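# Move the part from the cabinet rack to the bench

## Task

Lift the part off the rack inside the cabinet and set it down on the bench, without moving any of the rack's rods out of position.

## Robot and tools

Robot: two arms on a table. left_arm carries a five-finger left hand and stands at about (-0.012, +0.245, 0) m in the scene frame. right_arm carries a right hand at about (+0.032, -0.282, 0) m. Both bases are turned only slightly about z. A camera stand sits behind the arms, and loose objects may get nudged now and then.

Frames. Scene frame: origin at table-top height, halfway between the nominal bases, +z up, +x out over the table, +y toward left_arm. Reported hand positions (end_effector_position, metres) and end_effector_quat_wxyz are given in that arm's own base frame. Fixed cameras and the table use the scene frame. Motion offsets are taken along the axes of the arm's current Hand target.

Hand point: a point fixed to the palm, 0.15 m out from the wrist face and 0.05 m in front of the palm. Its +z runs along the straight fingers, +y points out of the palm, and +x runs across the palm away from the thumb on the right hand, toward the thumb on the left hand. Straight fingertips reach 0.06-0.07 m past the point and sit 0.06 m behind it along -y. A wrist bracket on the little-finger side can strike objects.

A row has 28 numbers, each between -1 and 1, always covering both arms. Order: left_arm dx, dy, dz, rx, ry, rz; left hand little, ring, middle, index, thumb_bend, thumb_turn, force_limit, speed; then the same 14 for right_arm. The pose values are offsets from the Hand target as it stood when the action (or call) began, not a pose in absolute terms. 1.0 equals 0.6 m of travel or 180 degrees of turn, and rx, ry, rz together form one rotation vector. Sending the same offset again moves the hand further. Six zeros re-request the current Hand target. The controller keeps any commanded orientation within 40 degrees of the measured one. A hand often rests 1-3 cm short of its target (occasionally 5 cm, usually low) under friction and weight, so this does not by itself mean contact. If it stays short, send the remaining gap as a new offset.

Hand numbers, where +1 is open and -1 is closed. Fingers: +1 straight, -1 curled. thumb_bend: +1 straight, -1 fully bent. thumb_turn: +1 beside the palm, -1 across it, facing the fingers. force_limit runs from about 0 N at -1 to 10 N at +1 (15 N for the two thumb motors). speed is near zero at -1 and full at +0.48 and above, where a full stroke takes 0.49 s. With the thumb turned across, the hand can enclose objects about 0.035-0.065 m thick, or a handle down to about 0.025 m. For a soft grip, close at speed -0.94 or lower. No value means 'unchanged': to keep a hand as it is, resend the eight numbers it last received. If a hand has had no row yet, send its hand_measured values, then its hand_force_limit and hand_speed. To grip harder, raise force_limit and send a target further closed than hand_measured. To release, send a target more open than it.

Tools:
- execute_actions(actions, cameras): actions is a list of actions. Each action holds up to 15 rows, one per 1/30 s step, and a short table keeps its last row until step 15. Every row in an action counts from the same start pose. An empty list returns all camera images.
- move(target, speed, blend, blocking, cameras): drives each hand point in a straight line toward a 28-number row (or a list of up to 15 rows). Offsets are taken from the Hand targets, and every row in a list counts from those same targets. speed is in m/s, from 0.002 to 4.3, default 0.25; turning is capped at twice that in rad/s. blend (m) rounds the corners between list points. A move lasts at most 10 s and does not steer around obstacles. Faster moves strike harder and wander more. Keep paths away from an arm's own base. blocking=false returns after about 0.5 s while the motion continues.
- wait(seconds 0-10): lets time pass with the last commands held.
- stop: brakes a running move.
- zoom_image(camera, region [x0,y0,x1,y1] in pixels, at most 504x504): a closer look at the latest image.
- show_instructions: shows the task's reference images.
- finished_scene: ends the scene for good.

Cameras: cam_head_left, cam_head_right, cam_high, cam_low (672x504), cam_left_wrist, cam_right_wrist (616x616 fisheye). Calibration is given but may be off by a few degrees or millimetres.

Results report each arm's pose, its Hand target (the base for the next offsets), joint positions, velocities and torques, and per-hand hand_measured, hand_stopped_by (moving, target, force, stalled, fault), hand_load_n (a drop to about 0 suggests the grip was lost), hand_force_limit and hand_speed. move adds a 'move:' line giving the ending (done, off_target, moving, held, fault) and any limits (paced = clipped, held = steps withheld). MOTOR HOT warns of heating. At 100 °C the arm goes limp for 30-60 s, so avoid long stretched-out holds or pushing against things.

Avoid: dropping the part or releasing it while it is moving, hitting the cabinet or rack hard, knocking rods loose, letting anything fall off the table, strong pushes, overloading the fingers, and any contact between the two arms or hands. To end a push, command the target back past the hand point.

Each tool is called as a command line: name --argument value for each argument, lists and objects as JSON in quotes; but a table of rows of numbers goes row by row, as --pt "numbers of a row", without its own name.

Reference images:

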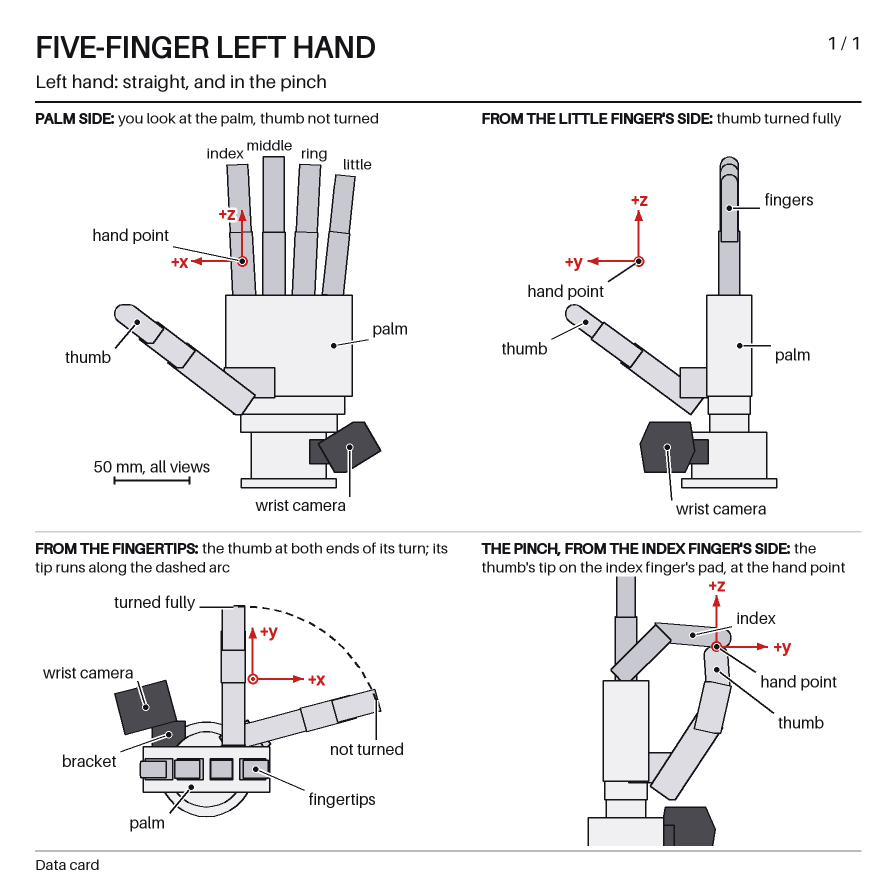

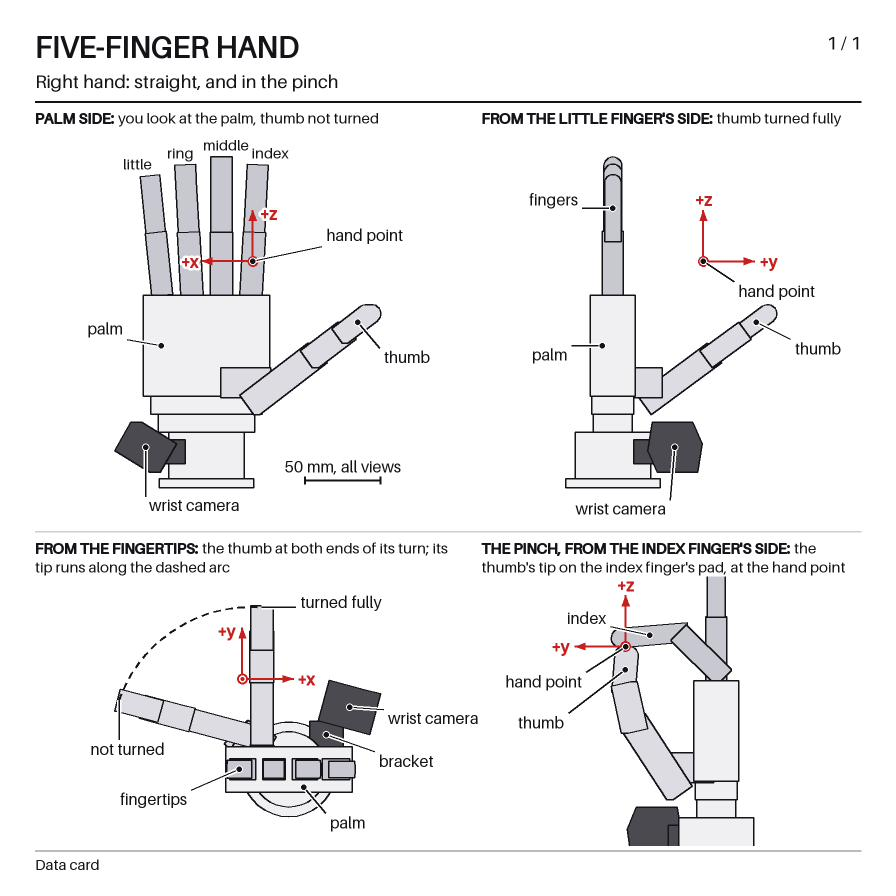

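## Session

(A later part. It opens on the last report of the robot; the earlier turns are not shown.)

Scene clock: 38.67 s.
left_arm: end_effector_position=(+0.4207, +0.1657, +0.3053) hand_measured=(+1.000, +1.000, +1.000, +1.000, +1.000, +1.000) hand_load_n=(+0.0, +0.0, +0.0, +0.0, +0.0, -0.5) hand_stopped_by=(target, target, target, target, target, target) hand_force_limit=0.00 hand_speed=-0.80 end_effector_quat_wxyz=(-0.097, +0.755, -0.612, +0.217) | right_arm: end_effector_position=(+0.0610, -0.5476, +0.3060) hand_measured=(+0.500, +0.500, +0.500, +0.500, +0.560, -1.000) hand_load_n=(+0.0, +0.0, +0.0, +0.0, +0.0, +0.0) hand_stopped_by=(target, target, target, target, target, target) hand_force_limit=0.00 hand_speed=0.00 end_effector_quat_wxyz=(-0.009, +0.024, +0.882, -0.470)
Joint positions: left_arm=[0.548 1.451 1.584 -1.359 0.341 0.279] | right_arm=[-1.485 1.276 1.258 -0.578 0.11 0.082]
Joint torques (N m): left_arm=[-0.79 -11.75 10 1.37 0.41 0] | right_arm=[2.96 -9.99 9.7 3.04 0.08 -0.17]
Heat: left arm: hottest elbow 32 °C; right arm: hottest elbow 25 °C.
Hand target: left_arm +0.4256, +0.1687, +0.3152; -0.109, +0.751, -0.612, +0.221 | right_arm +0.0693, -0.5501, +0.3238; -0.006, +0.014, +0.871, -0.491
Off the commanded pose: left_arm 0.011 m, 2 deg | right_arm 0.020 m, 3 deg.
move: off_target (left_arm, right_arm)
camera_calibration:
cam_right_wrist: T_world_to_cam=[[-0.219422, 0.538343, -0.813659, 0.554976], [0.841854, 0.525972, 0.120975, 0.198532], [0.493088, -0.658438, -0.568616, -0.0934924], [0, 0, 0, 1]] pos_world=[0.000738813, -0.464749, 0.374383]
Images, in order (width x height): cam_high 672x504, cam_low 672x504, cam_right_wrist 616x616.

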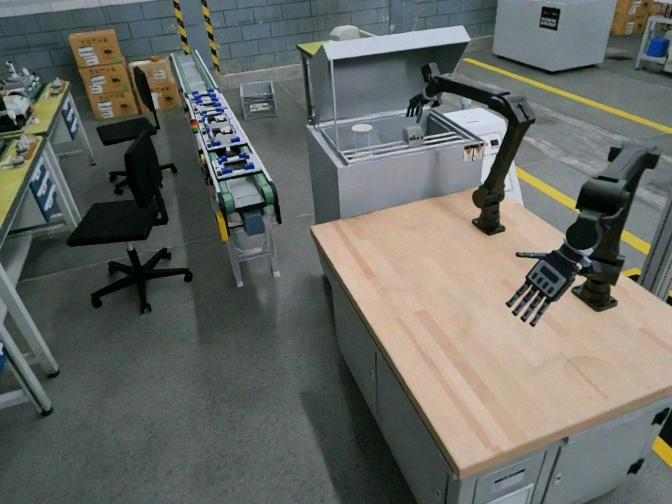

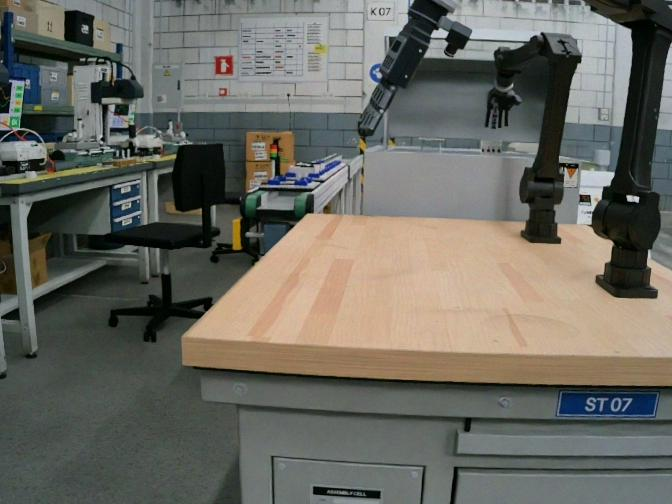

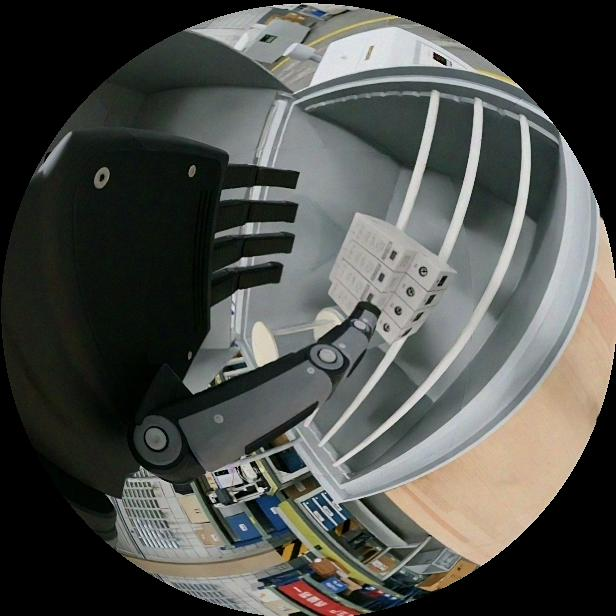

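move --target '[0,0,0,0,0,0,1,1,1,1,1,1,0,-0.8, -0.016,0.0393,0.0176,0,0,0,0.5,0.5,0.5,0.5,0.56,-1,0,0]' --cameras '["cam_high","cam_low","cam_right_wrist"]' --speed 0.12

zoom_image --camera "cam_right_wrist" --region '[260, 180, 460, 380]'

zoom_image --camera "cam_high" --region '[390, 100, 440, 150]'

zoom_image --camera "cam_low" --region '[460, 95, 530, 165]'

Scene clock: 44.83 s.
left_arm: end_effector_position=(+0.4207, +0.1657, +0.3053) hand_measured=(+1.000, +1.000, +1.000, +1.000, +1.000, +1.000) hand_load_n=(+0.0, +0.0, +0.0, +0.0, +0.0, +0.0) hand_stopped_by=(target, target, target, target, target, target) hand_force_limit=0.00 hand_speed=-0.80 end_effector_quat_wxyz=(-0.097, +0.755, -0.612, +0.217) | right_arm: end_effector_position=(+0.0701, -0.5442, +0.2801) hand_measured=(+0.500, +0.500, +0.500, +0.500, +0.560, -1.000) hand_load_n=(+0.0, +0.0, +0.0, +0.0, +0.0, +0.0) hand_stopped_by=(target, target, target, target, target, target) hand_force_limit=0.00 hand_speed=0.00 end_effector_quat_wxyz=(-0.012, +0.018, +0.883, -0.470)
Joint positions: left_arm=[0.548 1.451 1.584 -1.359 0.341 0.279] | right_arm=[-1.461 1.274 1.19 -0.514 0.129 0.082]
Joint torques (N m): left_arm=[-0.85 -11.52 10 1.37 0.42 0] | right_arm=[2.9 -9.93 9.68 3.12 0.12 -0.04]
Heat: left arm: hottest elbow 33 °C; right arm: hottest elbow 25 °C.
Hand target: left_arm +0.4256, +0.1687, +0.3152; -0.109, +0.751, -0.612, +0.221 | right_arm +0.0791, -0.5473, +0.2982; -0.006, +0.014, +0.871, -0.491
Off the commanded pose: left_arm 0.011 m, 2 deg | right_arm 0.020 m, 3 deg.
move: off_target (left_arm, right_arm)
camera_calibration:
cam_right_wrist: T_world_to_cam=[[-0.232678, 0.537141, -0.810766, 0.533556], [0.838745, 0.53282, 0.112291, 0.198473], [0.492308, -0.653898, -0.5745, -0.106329], [0, 0, 0, 1]] pos_world=[0.0100246, -0.461873, 0.349216]
Images, in order (width x height): cam_high 672x504, cam_low 672x504, cam_right_wrist 616x616.

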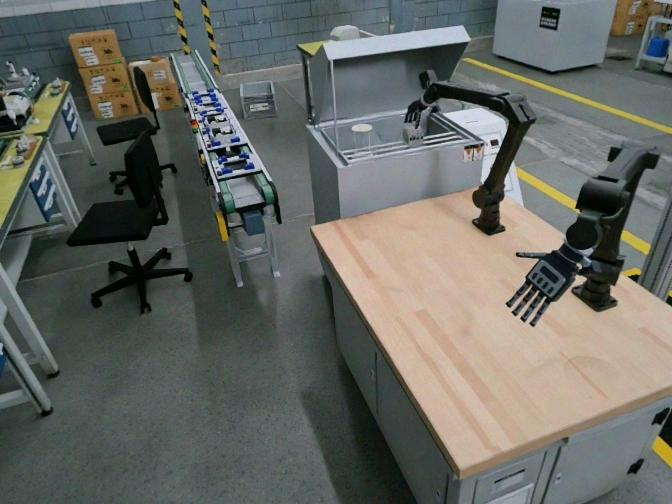

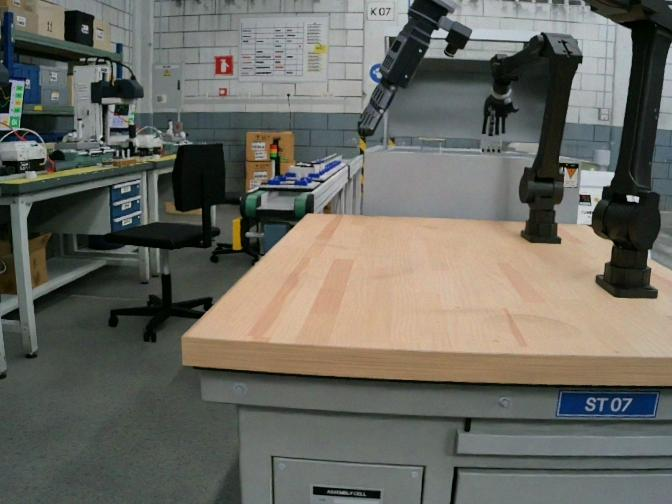

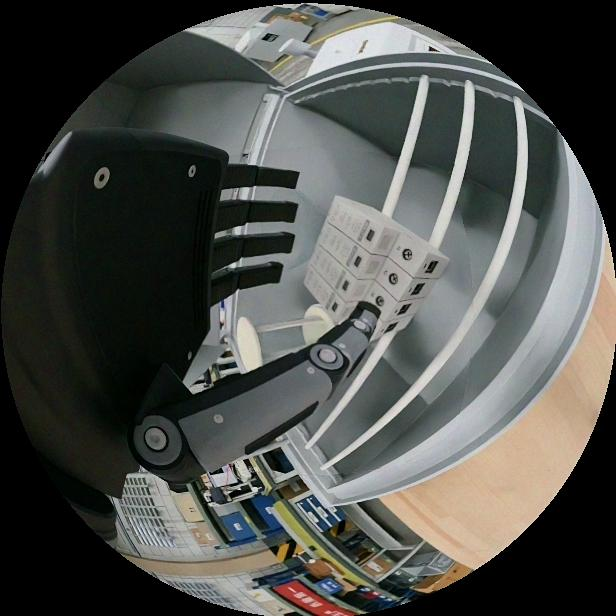

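Scaled by 2.520 from the camera's 616x616 image, which has a finer 880x880 frame.

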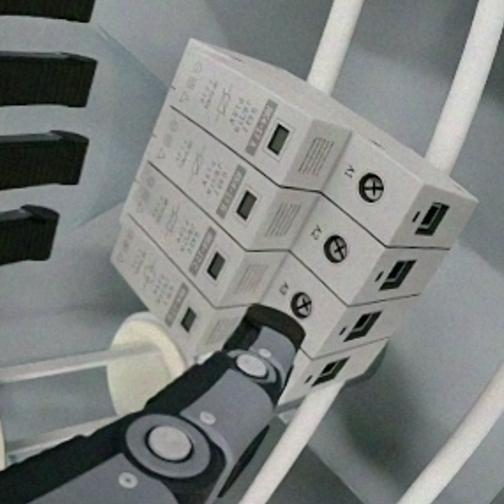

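Scaled by 10.080 from the camera's 672x504 image, which has a finer 960x720 frame.

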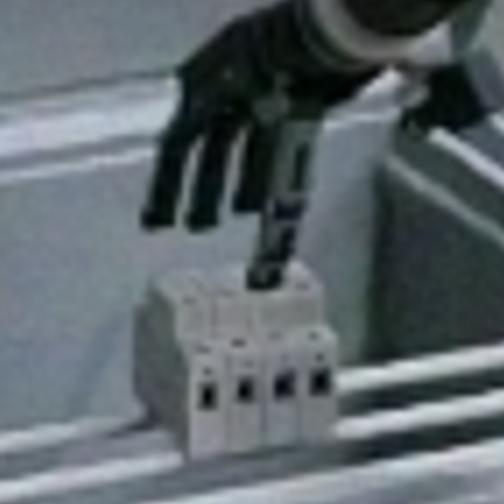

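Scaled by 7.200 from the camera's 672x504 image, which has a finer 960x720 frame.

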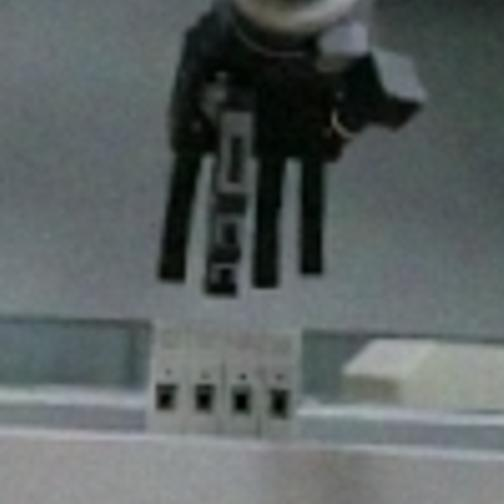

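zoom_image --camera "cam_right_wrist" --region '[295, 185, 455, 345]'

zoom_image --camera "cam_high" --region '[394, 120, 434, 150]'

Scaled by 3.150 from the camera's 616x616 image, which has a finer 880x880 frame.

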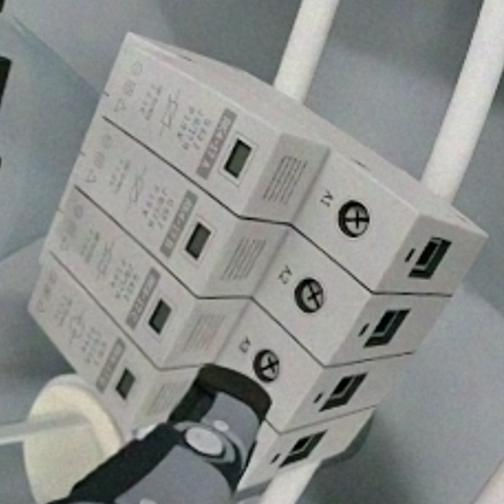

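Scaled by 12.600 from the camera's 672x504 image, which has a finer 960x720 frame.

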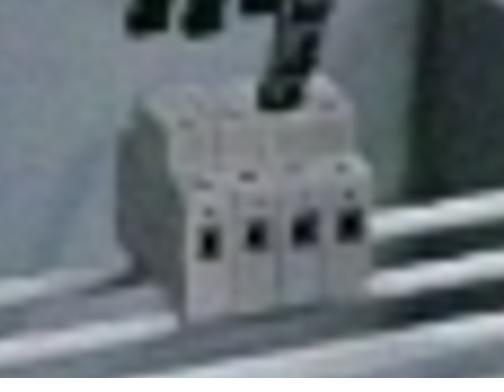

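move --target '[0,0,0,0,0,0,1,1,1,1,1,1,0,-0.8, -0.0057,0.0175,0.0289,0,0,0,0.5,0.5,0.5,0.5,0.56,-1,0,0]' --cameras '["cam_high","cam_low","cam_right_wrist"]' --speed 0.08

zoom_image --camera "cam_right_wrist" --region '[260, 180, 460, 380]'

zoom_image --camera "cam_high" --region '[390, 100, 440, 150]'

zoom_image --camera "cam_low" --region '[460, 95, 530, 165]'

Scene clock: 62.90 s.
left_arm: end_effector_position=(+0.4207, +0.1657, +0.3053) hand_measured=(+1.000, +1.000, +1.000, +1.000, +1.000, +1.000) hand_load_n=(+0.0, +0.0, +0.0, +0.0, +0.0, +0.0) hand_stopped_by=(target, target, target, target, target, target) hand_force_limit=0.00 hand_speed=-0.80 end_effector_quat_wxyz=(-0.097, +0.755, -0.612, +0.217) | right_arm: end_effector_position=(+0.0722, -0.5499, +0.2752) hand_measured=(+0.500, +0.500, +0.500, +0.500, +0.560, -1.000) hand_load_n=(+0.0, +0.0, +0.0, +0.0, +0.0, +0.0) hand_stopped_by=(target, target, target, target, target, target) hand_force_limit=0.00 hand_speed=0.00 end_effector_quat_wxyz=(-0.012, +0.018, +0.877, -0.481)
Joint positions: left_arm=[0.548 1.451 1.584 -1.359 0.341 0.279] | right_arm=[-1.456 1.28 1.169 -0.463 0.134 0.082]
Joint torques (N m): left_arm=[-0.79 -11.93 9.95 1.33 0.4 -0.02] | right_arm=[2.96 -8 9.68 3.19 0.12 -0.02]
Heat: left arm: hottest elbow 35 °C; right arm: hottest elbow 26 °C.
Hand target: left_arm +0.4256, +0.1687, +0.3152; -0.109, +0.751, -0.612, +0.221 | right_arm +0.0824, -0.5568, +0.2802; -0.006, +0.014, +0.871, -0.491
Off the commanded pose: left_arm 0.011 m, 2 deg | right_arm 0.013 m, 2 deg.
move: off_target (left_arm, right_arm)
camera_calibration:
cam_right_wrist: T_world_to_cam=[[-0.232656, 0.516949, -0.823793, 0.525554], [0.838529, 0.535721, 0.0993592, 0.205521], [0.492687, -0.667658, -0.558115, -0.126011], [0, 0, 0, 1]] pos_world=[0.0120223, -0.465919, 0.342199]
Images, in order (width x height): cam_high 672x504, cam_low 672x504, cam_right_wrist 616x616.

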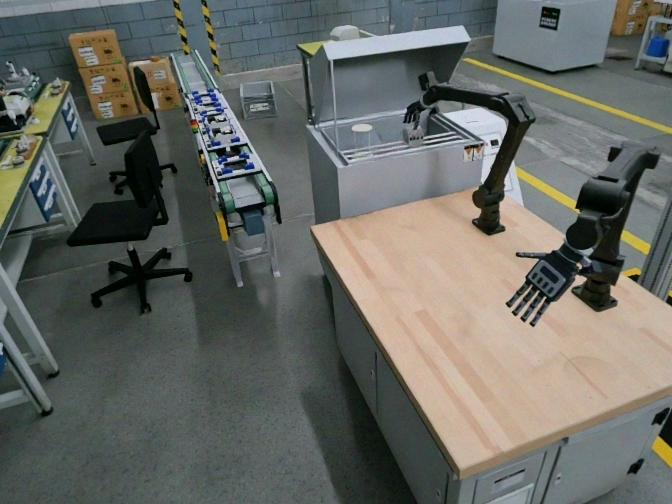

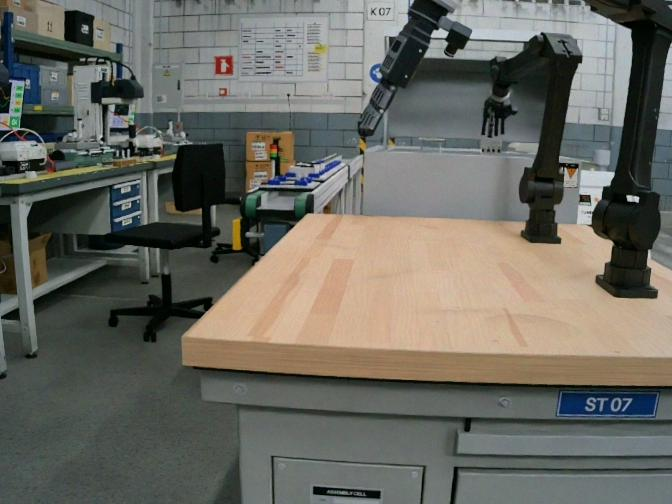

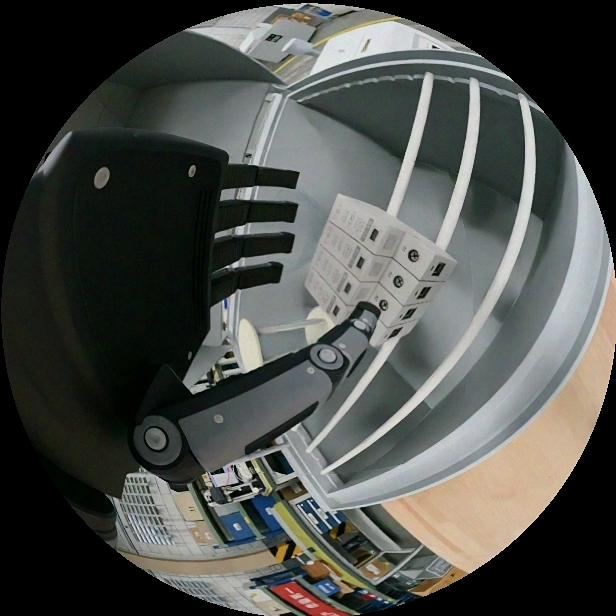

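Scaled by 2.520 from the camera's 616x616 image, which has a finer 880x880 frame.

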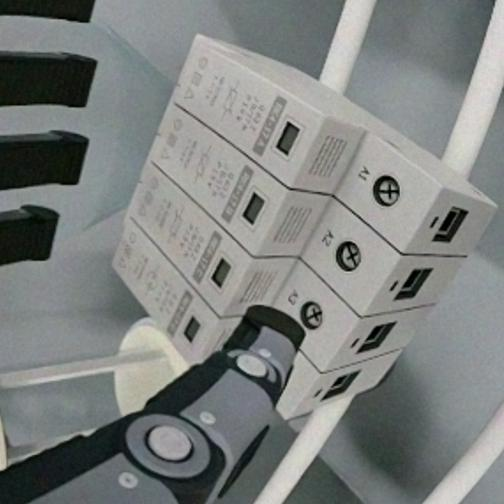

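Scaled by 10.080 from the camera's 672x504 image, which has a finer 960x720 frame.

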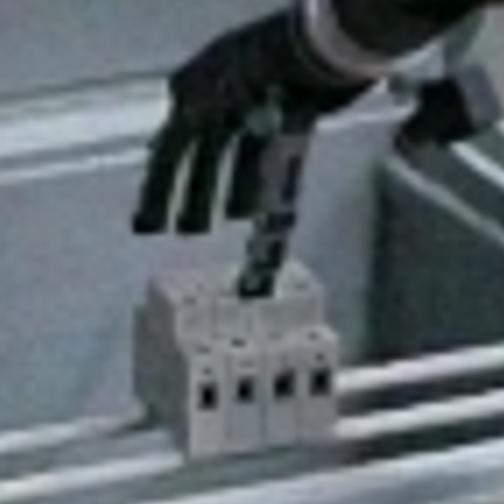

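Scaled by 7.200 from the camera's 672x504 image, which has a finer 960x720 frame.

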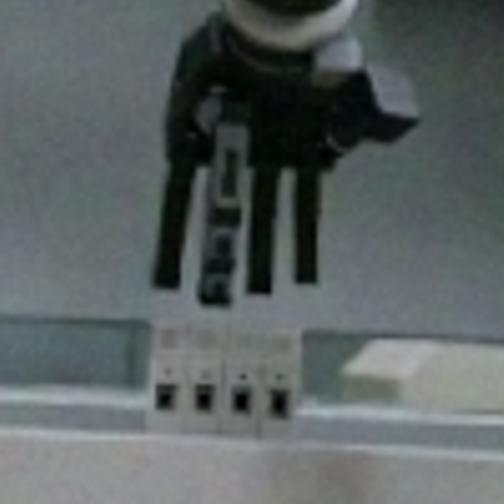

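move --target '[0,0,0,0,0,0,1,1,1,1,1,1,0,-0.8, 0,0.0126,0.0115,0,0,0,0.5,0.5,0.5,0.5,0.56,-1,0,0]' --cameras '["cam_high","cam_low","cam_right_wrist"]' --speed 0.08

zoom_image --camera "cam_right_wrist" --region '[260, 180, 460, 380]'

zoom_image --camera "cam_high" --region '[390, 100, 440, 150]'

zoom_image --camera "cam_low" --region '[460, 95, 530, 165]'

Scene clock: 66.00 s.
left_arm: end_effector_position=(+0.4207, +0.1657, +0.3053) hand_measured=(+1.000, +1.000, +1.000, +1.000, +1.000, +1.000) hand_load_n=(+0.0, +0.0, +0.5, +0.0, +0.0, +0.0) hand_stopped_by=(target, target, target, target, target, target) hand_force_limit=0.00 hand_speed=-0.80 end_effector_quat_wxyz=(-0.097, +0.755, -0.612, +0.217) | right_arm: end_effector_position=(+0.0724, -0.5520, +0.2645) hand_measured=(+0.500, +0.500, +0.500, +0.500, +0.560, -1.000) hand_load_n=(+0.0, +0.0, +0.0, +0.0, +0.0, +0.0) hand_stopped_by=(target, target, target, target, target, target) hand_force_limit=0.00 hand_speed=0.00 end_effector_quat_wxyz=(-0.012, +0.018, +0.877, -0.480)
Joint positions: left_arm=[0.548 1.451 1.584 -1.359 0.341 0.279] | right_arm=[-1.456 1.289 1.15 -0.436 0.134 0.082]
Joint torques (N m): left_arm=[-0.85 -11.58 9.92 1.39 0.41 0] | right_arm=[2.96 -8.12 9.66 3.1 0.1 -0.02]
Heat: left arm: hottest elbow 35 °C; right arm: hottest elbow 26 °C.
Hand target: left_arm +0.4256, +0.1687, +0.3152; -0.109, +0.751, -0.612, +0.221 | right_arm +0.0824, -0.5587, +0.2702; -0.006, +0.014, +0.871, -0.491
Off the commanded pose: left_arm 0.011 m, 2 deg | right_arm 0.013 m, 2 deg.
move: off_target (left_arm, right_arm)
camera_calibration:
cam_right_wrist: T_world_to_cam=[[-0.232776, 0.517896, -0.823164, 0.518331], [0.838537, 0.535616, 0.0998608, 0.20736], [0.492617, -0.667008, -0.558953, -0.132854], [0, 0, 0, 1]] pos_world=[0.0122226, -0.468121, 0.331705]
Images, in order (width x height): cam_high 672x504, cam_low 672x504, cam_right_wrist 616x616.

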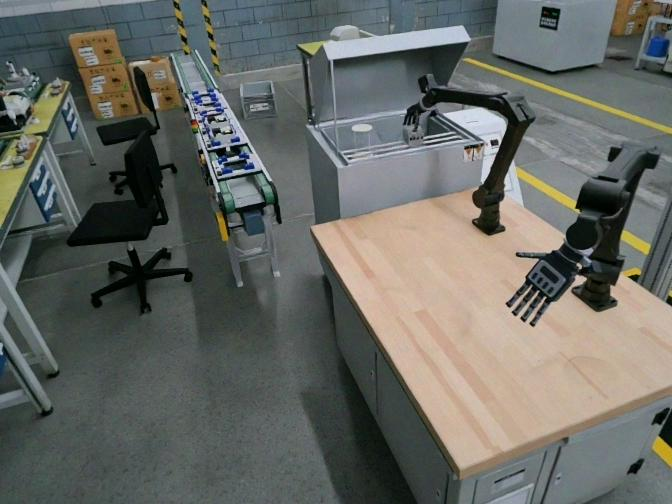

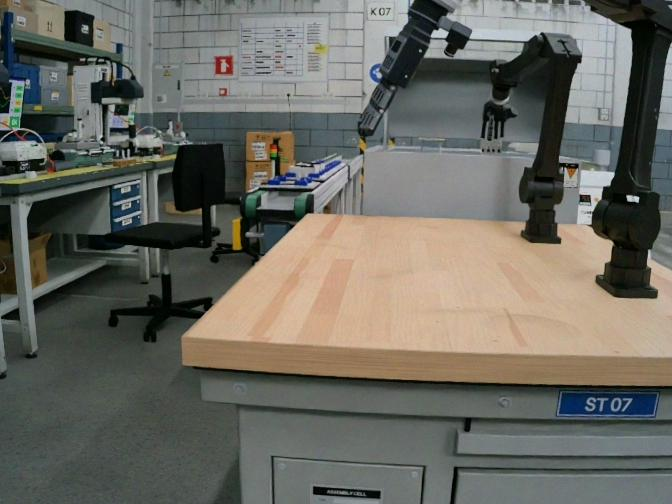

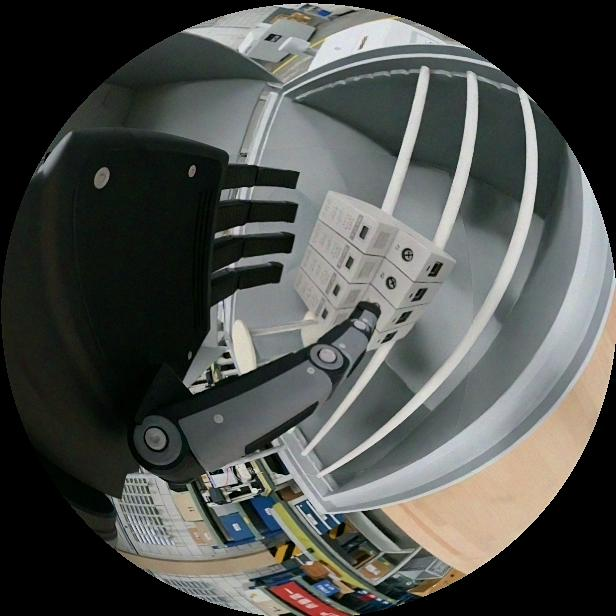

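Scaled by 2.520 from the camera's 616x616 image, which has a finer 880x880 frame.

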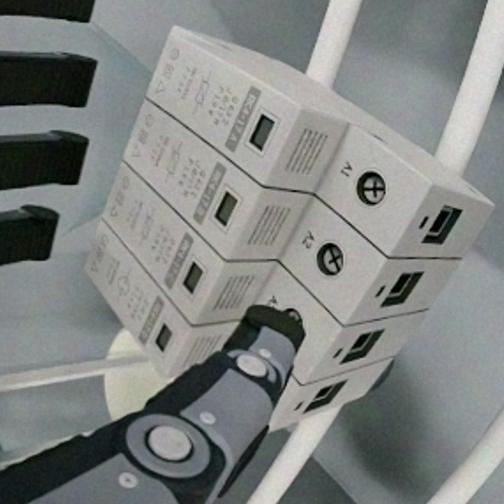

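Scaled by 10.080 from the camera's 672x504 image, which has a finer 960x720 frame.

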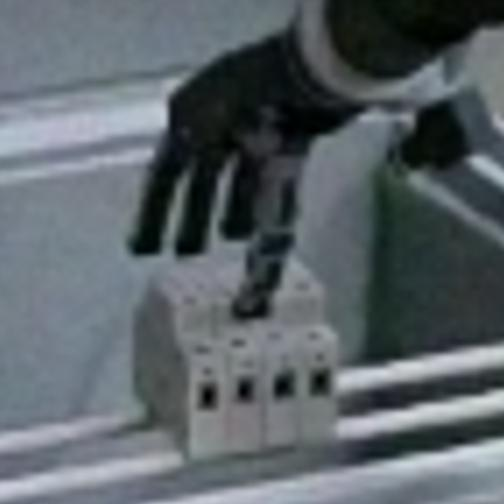

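Scaled by 7.200 from the camera's 672x504 image, which has a finer 960x720 frame.

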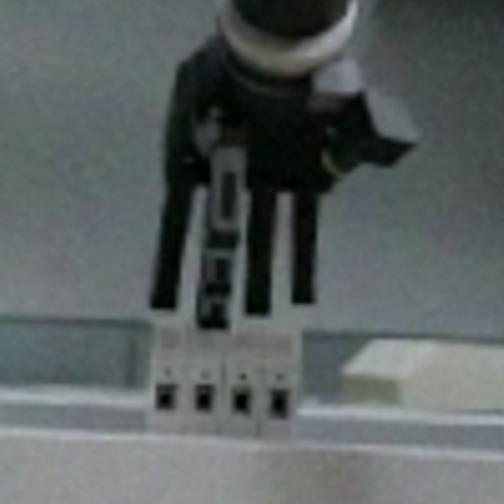

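move --target '[0,0,0,0,0,0,1,1,1,1,1,1,0,-0.8, 0,0.0171,0.0104,0,0,0,0.5,0.5,0.5,0.5,0.56,-1,0,0]' --cameras '["cam_high","cam_low","cam_right_wrist"]' --speed 0.05

zoom_image --camera "cam_right_wrist" --region '[260, 180, 460, 380]'

zoom_image --camera "cam_high" --region '[390, 100, 440, 150]'

zoom_image --camera "cam_low" --region '[460, 95, 530, 165]'

Scene clock: 68.50 s.
left_arm: end_effector_position=(+0.4207, +0.1657, +0.3053) hand_measured=(+1.000, +1.000, +1.000, +1.000, +1.000, +1.000) hand_load_n=(+0.0, +0.0, +0.0, +0.0, +0.0, +0.0) hand_stopped_by=(target, target, target, target, target, target) hand_force_limit=0.00 hand_speed=-0.80 end_effector_quat_wxyz=(-0.097, +0.755, -0.612, +0.217) | right_arm: end_effector_position=(+0.0725, -0.5521, +0.2531) hand_measured=(+0.500, +0.500, +0.500, +0.500, +0.560, -1.000) hand_load_n=(+0.0, +0.0, +0.0, +0.0, +0.0, +0.0) hand_stopped_by=(target, target, target, target, target, target) hand_force_limit=0.00 hand_speed=0.00 end_effector_quat_wxyz=(-0.012, +0.018, +0.877, -0.481)
Joint positions: left_arm=[0.548 1.451 1.584 -1.359 0.341 0.279] | right_arm=[-1.456 1.294 1.124 -0.404 0.134 0.082]
Joint torques (N m): left_arm=[-0.73 -11.75 10.07 1.28 0.41 0.01] | right_arm=[2.9 -8.18 9.59 3.02 0.1 -0.03]
Heat: left arm: hottest elbow 35 °C; right arm: hottest elbow 26 °C.
Hand target: left_arm +0.4256, +0.1687, +0.3152; -0.109, +0.751, -0.612, +0.221 | right_arm +0.0825, -0.5589, +0.2583; -0.006, +0.014, +0.871, -0.492
Off the commanded pose: left_arm 0.011 m, 2 deg | right_arm 0.013 m, 2 deg.
move: off_target (left_arm, right_arm)
camera_calibration:
cam_right_wrist: T_world_to_cam=[[-0.232656, 0.516949, -0.823793, 0.508615], [0.838529, 0.535721, 0.0993592, 0.208717], [0.492687, -0.667658, -0.558115, -0.139857], [0, 0, 0, 1]] pos_world=[0.0122223, -0.468119, 0.320199]
Images, in order (width x height): cam_high 672x504, cam_low 672x504, cam_right_wrist 616x616.

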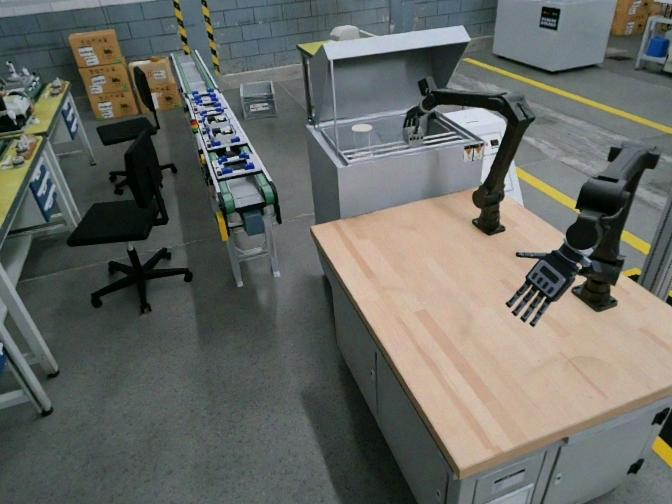

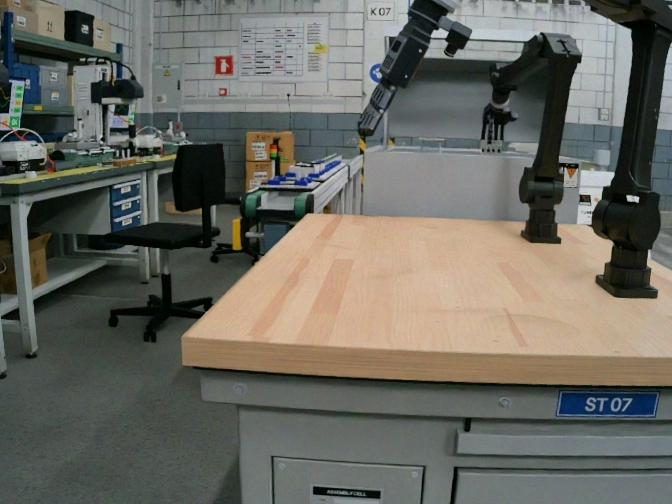

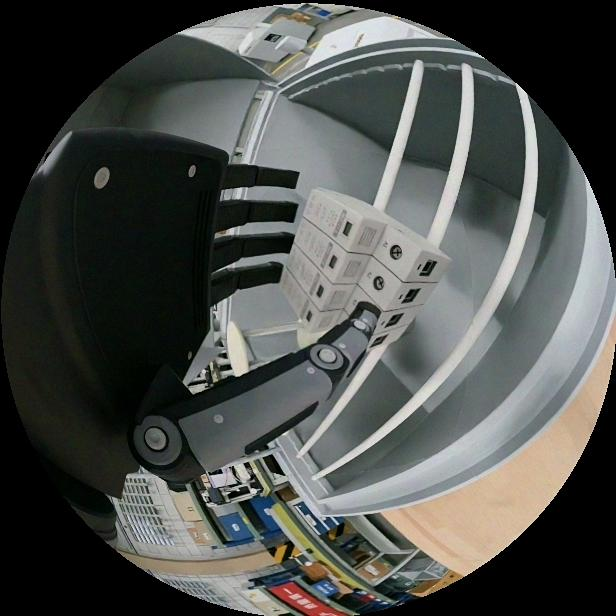

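Scaled by 2.520 from the camera's 616x616 image, which has a finer 880x880 frame.

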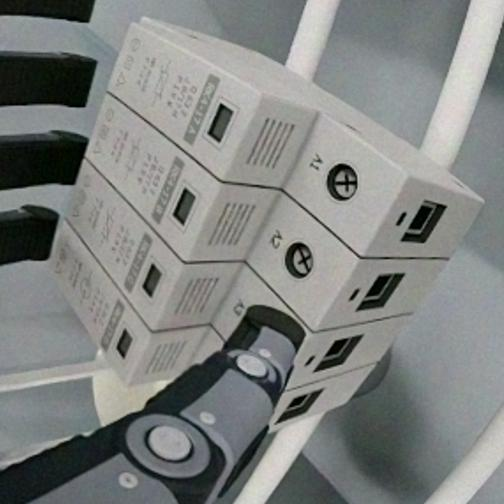

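Scaled by 10.080 from the camera's 672x504 image, which has a finer 960x720 frame.

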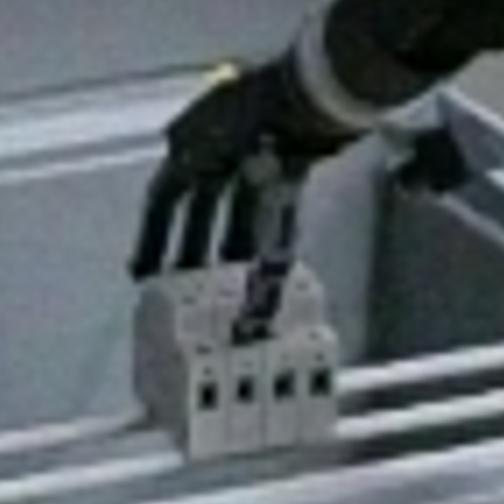

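Scaled by 7.200 from the camera's 672x504 image, which has a finer 960x720 frame.

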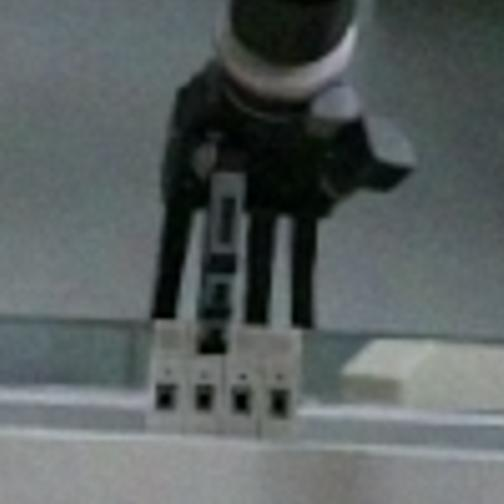

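move --target '[0,0,0,0,0,0,1,1,1,1,1,1,0,-0.8, 0,0,0,-0.028,0,0,0.5,0.5,0.5,0.5,0.56,-1,0,0]' --cameras '["cam_high","cam_low","cam_right_wrist"]' --speed 0.05

zoom_image --camera "cam_right_wrist" --region '[200, 150, 460, 410]'

zoom_image --camera "cam_high" --region '[390, 100, 440, 150]'

zoom_image --camera "cam_low" --region '[460, 95, 530, 165]'

Scene clock: 72.33 s.
left_arm: end_effector_position=(+0.4207, +0.1657, +0.3053) hand_measured=(+1.000, +1.000, +1.000, +1.000, +1.000, +1.000) hand_load_n=(+0.0, +0.0, +0.0, +0.0, +0.0, +0.0) hand_stopped_by=(target, target, target, target, target, target) hand_force_limit=0.00 hand_speed=-0.80 end_effector_quat_wxyz=(-0.097, +0.755, -0.612, +0.217) | right_arm: end_effector_position=(+0.0739, -0.5510, +0.2500) hand_measured=(+0.500, +0.500, +0.500, +0.500, +0.560, -1.000) hand_load_n=(+0.0, +0.0, +2.0, +0.0, +0.0, +0.0) hand_stopped_by=(target, target, target, target, target, target) hand_force_limit=0.00 hand_speed=0.00 end_effector_quat_wxyz=(-0.011, +0.017, +0.891, -0.454)
Joint positions: left_arm=[0.548 1.451 1.584 -1.359 0.341 0.279] | right_arm=[-1.456 1.32 1.169 -0.483 0.127 0.087]
Joint torques (N m): left_arm=[-1.08 -11.52 10.04 1.25 0.4 -0.01] | right_arm=[2.55 -7.41 12.12 1.16 -0.11 0]
Heat: left arm: hottest elbow 35 °C; right arm: hottest elbow 27 °C.
Hand target: left_arm +0.4256, +0.1687, +0.3152; -0.109, +0.751, -0.612, +0.221 | right_arm +0.0825, -0.5587, +0.2583; -0.005, +0.015, +0.892, -0.453
Off the commanded pose: left_arm 0.011 m, 2 deg | right_arm 0.014 m, 1 deg.
move: off_target (left_arm, right_arm)
camera_calibration:
cam_right_wrist: T_world_to_cam=[[-0.233332, 0.56493, -0.791461, 0.524173], [0.837048, 0.530921, 0.132189, 0.196486], [0.494881, -0.631647, -0.596754, -0.11229], [0, 0, 0, 1]] pos_world=[0.0134081, -0.471367, 0.321879]
Images, in order (width x height): cam_high 672x504, cam_low 672x504, cam_right_wrist 616x616.

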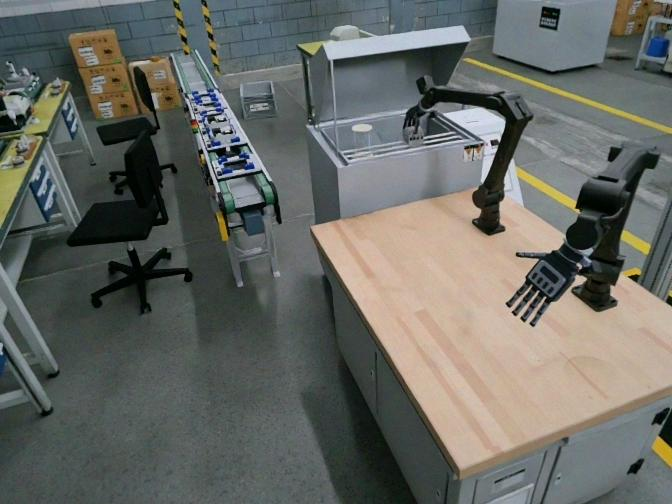

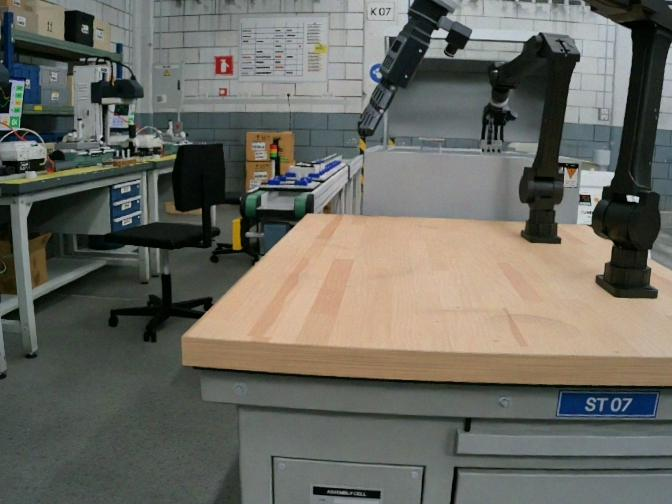

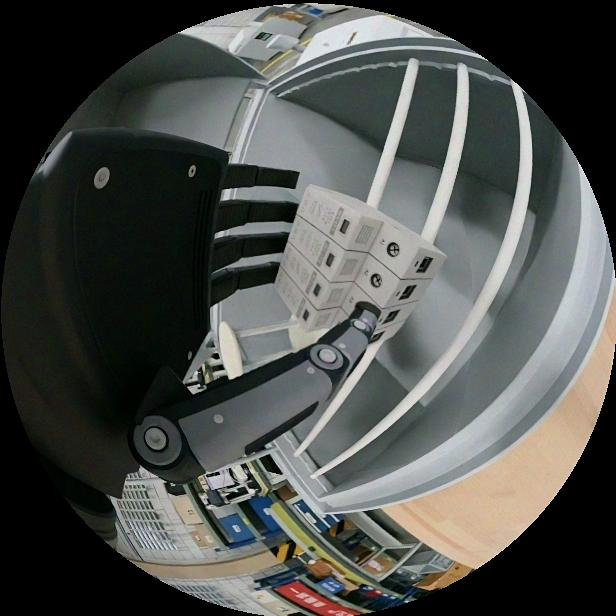

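Scaled by 1.938 from the camera's 616x616 image, which has a finer 880x880 frame.

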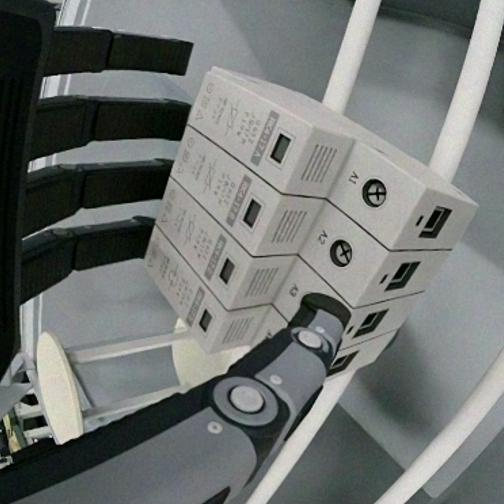

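Scaled by 10.080 from the camera's 672x504 image, which has a finer 960x720 frame.

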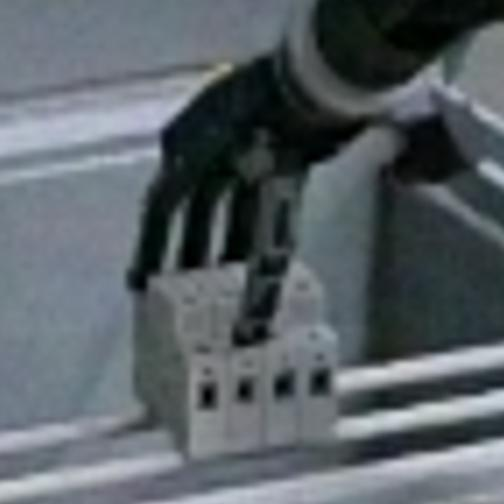

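Scaled by 7.200 from the camera's 672x504 image, which has a finer 960x720 frame.

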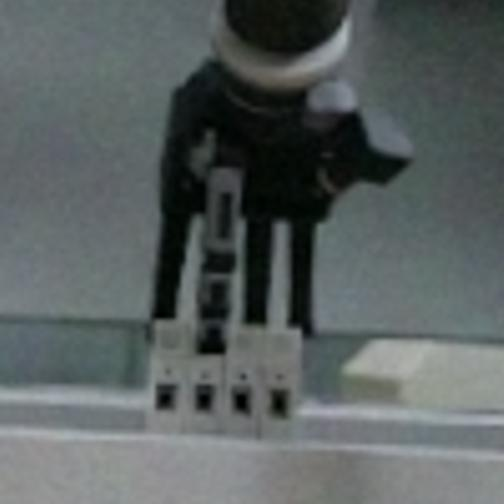

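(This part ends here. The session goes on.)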